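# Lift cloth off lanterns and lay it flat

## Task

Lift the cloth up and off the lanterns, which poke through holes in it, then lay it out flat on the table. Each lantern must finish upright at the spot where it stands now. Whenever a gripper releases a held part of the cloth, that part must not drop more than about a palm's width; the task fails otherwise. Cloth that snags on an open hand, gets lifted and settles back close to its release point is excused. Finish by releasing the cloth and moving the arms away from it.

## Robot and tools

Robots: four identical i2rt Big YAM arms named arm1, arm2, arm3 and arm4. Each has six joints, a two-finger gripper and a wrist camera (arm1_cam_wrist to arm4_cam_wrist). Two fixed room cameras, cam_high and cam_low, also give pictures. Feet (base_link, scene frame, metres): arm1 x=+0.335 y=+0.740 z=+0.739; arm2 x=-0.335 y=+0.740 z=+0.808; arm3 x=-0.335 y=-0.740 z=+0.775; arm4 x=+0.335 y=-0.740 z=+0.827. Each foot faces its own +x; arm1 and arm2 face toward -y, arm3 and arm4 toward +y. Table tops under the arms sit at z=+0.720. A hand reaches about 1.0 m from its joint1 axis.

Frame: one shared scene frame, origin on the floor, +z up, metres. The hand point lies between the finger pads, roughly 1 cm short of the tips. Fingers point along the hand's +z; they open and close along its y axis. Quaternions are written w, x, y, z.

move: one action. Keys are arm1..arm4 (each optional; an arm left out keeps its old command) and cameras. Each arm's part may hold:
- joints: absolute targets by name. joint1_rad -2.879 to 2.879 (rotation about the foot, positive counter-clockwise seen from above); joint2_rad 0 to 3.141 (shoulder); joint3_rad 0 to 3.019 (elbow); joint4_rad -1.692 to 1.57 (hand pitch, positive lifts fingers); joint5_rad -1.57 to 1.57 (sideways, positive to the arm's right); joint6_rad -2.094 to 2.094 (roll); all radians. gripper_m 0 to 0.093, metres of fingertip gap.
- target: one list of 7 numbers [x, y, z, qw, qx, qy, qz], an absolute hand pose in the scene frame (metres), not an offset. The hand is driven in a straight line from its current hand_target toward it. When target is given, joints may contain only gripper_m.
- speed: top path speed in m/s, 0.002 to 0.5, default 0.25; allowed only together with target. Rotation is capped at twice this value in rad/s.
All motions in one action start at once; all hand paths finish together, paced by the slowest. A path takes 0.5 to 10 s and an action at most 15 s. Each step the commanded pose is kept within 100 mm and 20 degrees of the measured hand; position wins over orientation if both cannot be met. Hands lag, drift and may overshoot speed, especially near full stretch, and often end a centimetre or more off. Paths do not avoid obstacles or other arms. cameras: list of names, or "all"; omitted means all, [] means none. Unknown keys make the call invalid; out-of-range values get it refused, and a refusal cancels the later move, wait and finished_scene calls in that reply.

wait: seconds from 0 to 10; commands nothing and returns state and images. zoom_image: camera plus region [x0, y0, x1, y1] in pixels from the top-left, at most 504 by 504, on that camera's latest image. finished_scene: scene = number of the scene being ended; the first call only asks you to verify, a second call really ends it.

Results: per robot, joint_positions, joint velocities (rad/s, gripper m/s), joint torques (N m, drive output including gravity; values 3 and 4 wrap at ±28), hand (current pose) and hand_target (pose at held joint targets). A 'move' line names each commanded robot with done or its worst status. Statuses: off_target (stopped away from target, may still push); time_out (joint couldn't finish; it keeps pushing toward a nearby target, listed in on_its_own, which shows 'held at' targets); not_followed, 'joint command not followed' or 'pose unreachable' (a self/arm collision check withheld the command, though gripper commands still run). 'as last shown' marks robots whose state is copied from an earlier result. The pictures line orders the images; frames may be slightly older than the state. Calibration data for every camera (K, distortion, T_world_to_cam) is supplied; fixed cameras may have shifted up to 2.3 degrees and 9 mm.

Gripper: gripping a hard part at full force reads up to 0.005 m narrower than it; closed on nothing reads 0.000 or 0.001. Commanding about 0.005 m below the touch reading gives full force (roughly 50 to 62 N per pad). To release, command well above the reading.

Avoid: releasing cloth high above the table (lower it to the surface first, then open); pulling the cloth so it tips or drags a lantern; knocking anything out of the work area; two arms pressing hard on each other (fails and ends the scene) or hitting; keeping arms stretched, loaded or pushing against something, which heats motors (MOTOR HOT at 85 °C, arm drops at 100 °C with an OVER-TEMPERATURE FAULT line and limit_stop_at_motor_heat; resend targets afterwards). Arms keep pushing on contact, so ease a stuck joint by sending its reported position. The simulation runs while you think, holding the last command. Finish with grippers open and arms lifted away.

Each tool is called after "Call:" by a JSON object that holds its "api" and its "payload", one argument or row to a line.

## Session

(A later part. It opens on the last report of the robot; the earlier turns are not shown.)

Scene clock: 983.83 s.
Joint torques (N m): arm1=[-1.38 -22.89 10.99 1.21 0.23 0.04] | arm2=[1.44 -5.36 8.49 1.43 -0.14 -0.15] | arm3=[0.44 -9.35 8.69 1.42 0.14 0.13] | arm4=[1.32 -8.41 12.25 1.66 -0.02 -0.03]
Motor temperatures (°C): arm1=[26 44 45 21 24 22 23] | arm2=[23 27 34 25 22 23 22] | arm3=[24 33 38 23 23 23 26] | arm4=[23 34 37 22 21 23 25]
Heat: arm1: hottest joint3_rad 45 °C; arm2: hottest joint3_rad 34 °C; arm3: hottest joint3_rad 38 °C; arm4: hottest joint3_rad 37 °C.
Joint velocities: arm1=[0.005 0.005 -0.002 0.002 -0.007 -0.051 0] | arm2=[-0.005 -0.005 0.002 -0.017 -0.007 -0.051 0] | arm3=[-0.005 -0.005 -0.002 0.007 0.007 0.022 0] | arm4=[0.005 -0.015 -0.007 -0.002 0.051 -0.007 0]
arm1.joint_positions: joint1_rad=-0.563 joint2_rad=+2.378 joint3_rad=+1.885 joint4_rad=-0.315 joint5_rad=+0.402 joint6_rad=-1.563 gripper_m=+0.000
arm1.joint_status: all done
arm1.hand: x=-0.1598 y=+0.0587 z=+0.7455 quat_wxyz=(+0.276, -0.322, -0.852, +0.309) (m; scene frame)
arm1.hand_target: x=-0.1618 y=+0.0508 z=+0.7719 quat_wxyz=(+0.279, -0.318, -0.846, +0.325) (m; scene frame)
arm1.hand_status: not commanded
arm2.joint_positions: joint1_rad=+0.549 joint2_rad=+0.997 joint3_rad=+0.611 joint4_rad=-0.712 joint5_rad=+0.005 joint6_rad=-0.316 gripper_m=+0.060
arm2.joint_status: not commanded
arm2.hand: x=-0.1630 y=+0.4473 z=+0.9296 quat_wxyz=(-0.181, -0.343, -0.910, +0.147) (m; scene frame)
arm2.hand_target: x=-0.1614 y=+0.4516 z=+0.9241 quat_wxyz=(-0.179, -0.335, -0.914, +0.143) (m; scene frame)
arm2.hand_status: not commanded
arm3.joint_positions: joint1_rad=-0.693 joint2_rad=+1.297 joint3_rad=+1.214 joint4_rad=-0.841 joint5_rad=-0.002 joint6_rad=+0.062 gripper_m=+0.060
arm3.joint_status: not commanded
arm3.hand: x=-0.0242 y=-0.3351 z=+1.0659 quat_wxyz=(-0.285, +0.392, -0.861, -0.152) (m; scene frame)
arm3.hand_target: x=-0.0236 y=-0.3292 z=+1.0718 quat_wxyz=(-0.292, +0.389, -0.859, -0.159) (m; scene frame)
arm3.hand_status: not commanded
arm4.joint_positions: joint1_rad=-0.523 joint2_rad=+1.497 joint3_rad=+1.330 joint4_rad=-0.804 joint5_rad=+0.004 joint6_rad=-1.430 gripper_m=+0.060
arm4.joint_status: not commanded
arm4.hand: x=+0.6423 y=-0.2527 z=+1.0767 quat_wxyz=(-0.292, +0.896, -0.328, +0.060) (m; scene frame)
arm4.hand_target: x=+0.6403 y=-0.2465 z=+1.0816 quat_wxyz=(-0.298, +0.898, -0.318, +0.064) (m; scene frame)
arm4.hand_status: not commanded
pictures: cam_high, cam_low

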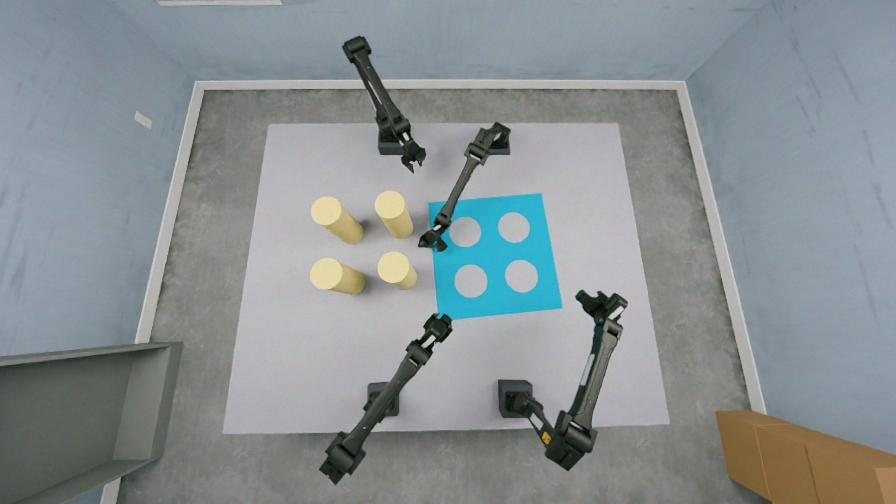

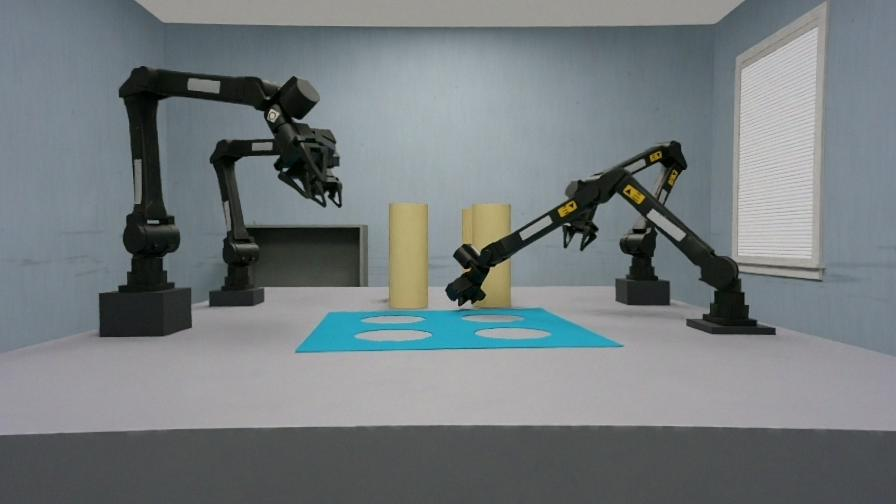

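Call:
{"api": "move", "payload": {
  "arm1": {"joints": {"joint2_rad": 1.9, "joint1_rad": -0.45}},
  "cameras": ["cam_high", "cam_low"]
}}

Scene clock: 989.97 s.
Joint torques (N m): arm1=[-0.56 -19.37 12.16 1.37 0.14 0.02] | arm2=[1.55 -5.42 8.44 1.4 -0.13 -0.15] | arm3=[0.67 -9.35 8.72 1.48 0.14 0.12] | arm4=[1.32 -8.29 12.25 1.66 -0.01 -0.02]
Motor temperatures (°C): arm1=[26 44 45 21 24 22 23] | arm2=[23 26 34 25 22 23 22] | arm3=[24 33 38 23 23 23 26] | arm4=[23 34 37 22 21 23 25]
Heat: arm1: hottest joint3_rad 45 °C; arm2: hottest joint3_rad 34 °C; arm3: hottest joint3_rad 38 °C; arm4: hottest joint3_rad 37 °C.
move: arm1 done
Joint velocities: arm1=[-0.005 -0.005 -0.002 -0.012 -0.066 -0.037 0] | arm2=[-0.015 -0.015 -0.007 -0.022 -0.022 0.022 0] | arm3=[-0.005 -0.005 -0.007 0.002 -0.007 0.007 0] | arm4=[-0.015 -0.005 -0.002 0.002 0.022 -0.095 0]
arm1.joint_positions: joint1_rad=-0.455 joint2_rad=+1.918 joint3_rad=+1.889 joint4_rad=-0.315 joint5_rad=+0.401 joint6_rad=-1.563 gripper_m=+0.000
arm1.joint_status: all done
arm1.hand: x=-0.0715 y=+0.0363 z=+1.1248 quat_wxyz=(+0.280, -0.290, -0.752, +0.522) (m; scene frame)
arm1.hand_target: x=-0.0659 y=+0.0378 z=+1.1456 quat_wxyz=(+0.281, -0.285, -0.745, +0.533) (m; scene frame)
arm1.hand_status: not commanded
arm2, arm3, arm4: as last shown
pictures: cam_high, cam_low

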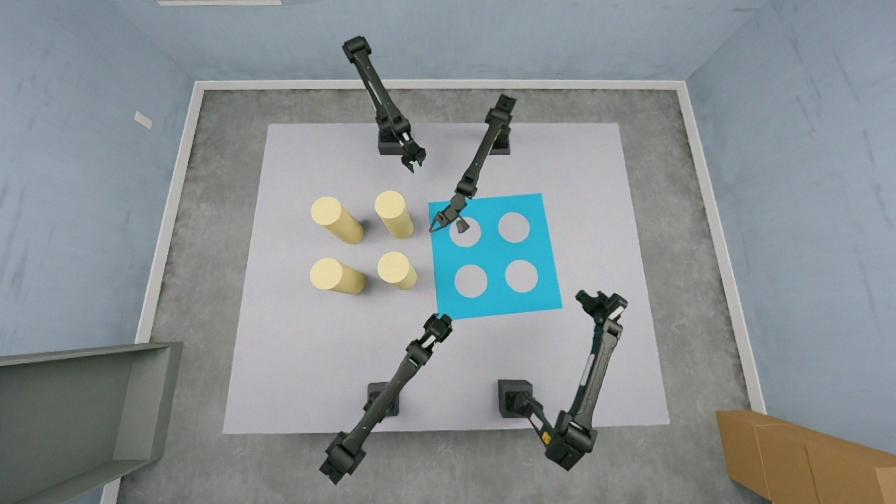

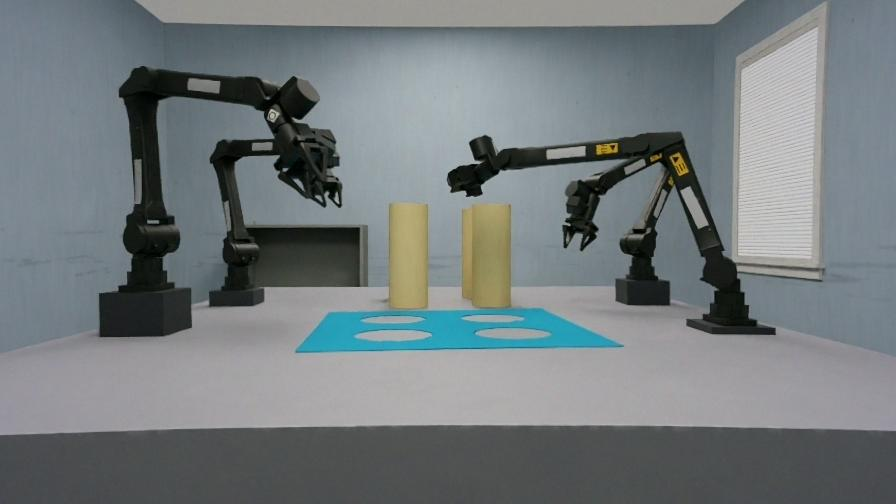

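Call:
{"api": "zoom_image", "payload": {
  "camera": "cam_high",
  "region": [300, 180, 460, 330]
}}

Call:
{"api": "zoom_image", "payload": {
  "camera": "cam_low",
  "region": [280, 190, 640, 370]
}}

Call:
{"api": "zoom_image", "payload": {
  "camera": "cam_high",
  "region": [400, 170, 600, 340]
}}

Scaled by 3.150.

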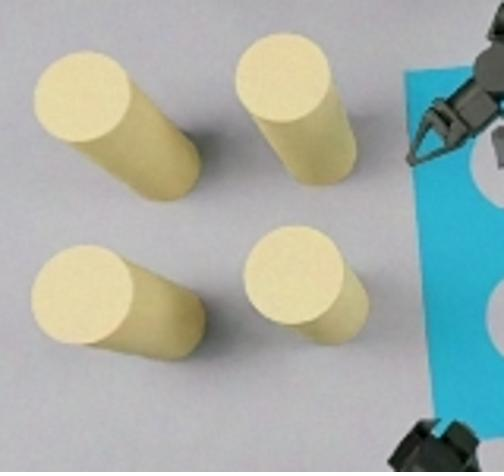

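Scaled by 1.400.

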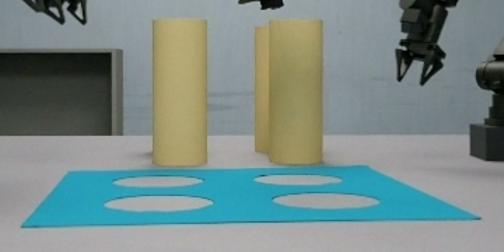

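Scaled by 2.520.

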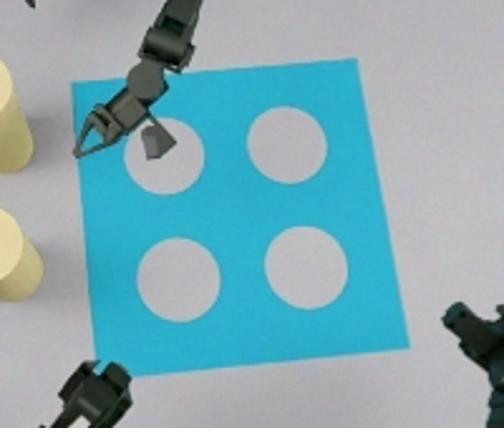

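Call:
{"api": "finished_scene", "payload": {
  "scene": 2
}}

This call ended nothing. Check each condition of the task against the scene as it is now, look again where you are not sure, and mend what is not met. Then call finished_scene again.

Call:
{"api": "finished_scene", "payload": {
  "scene": 2
}}

The scene is finished: the task was done.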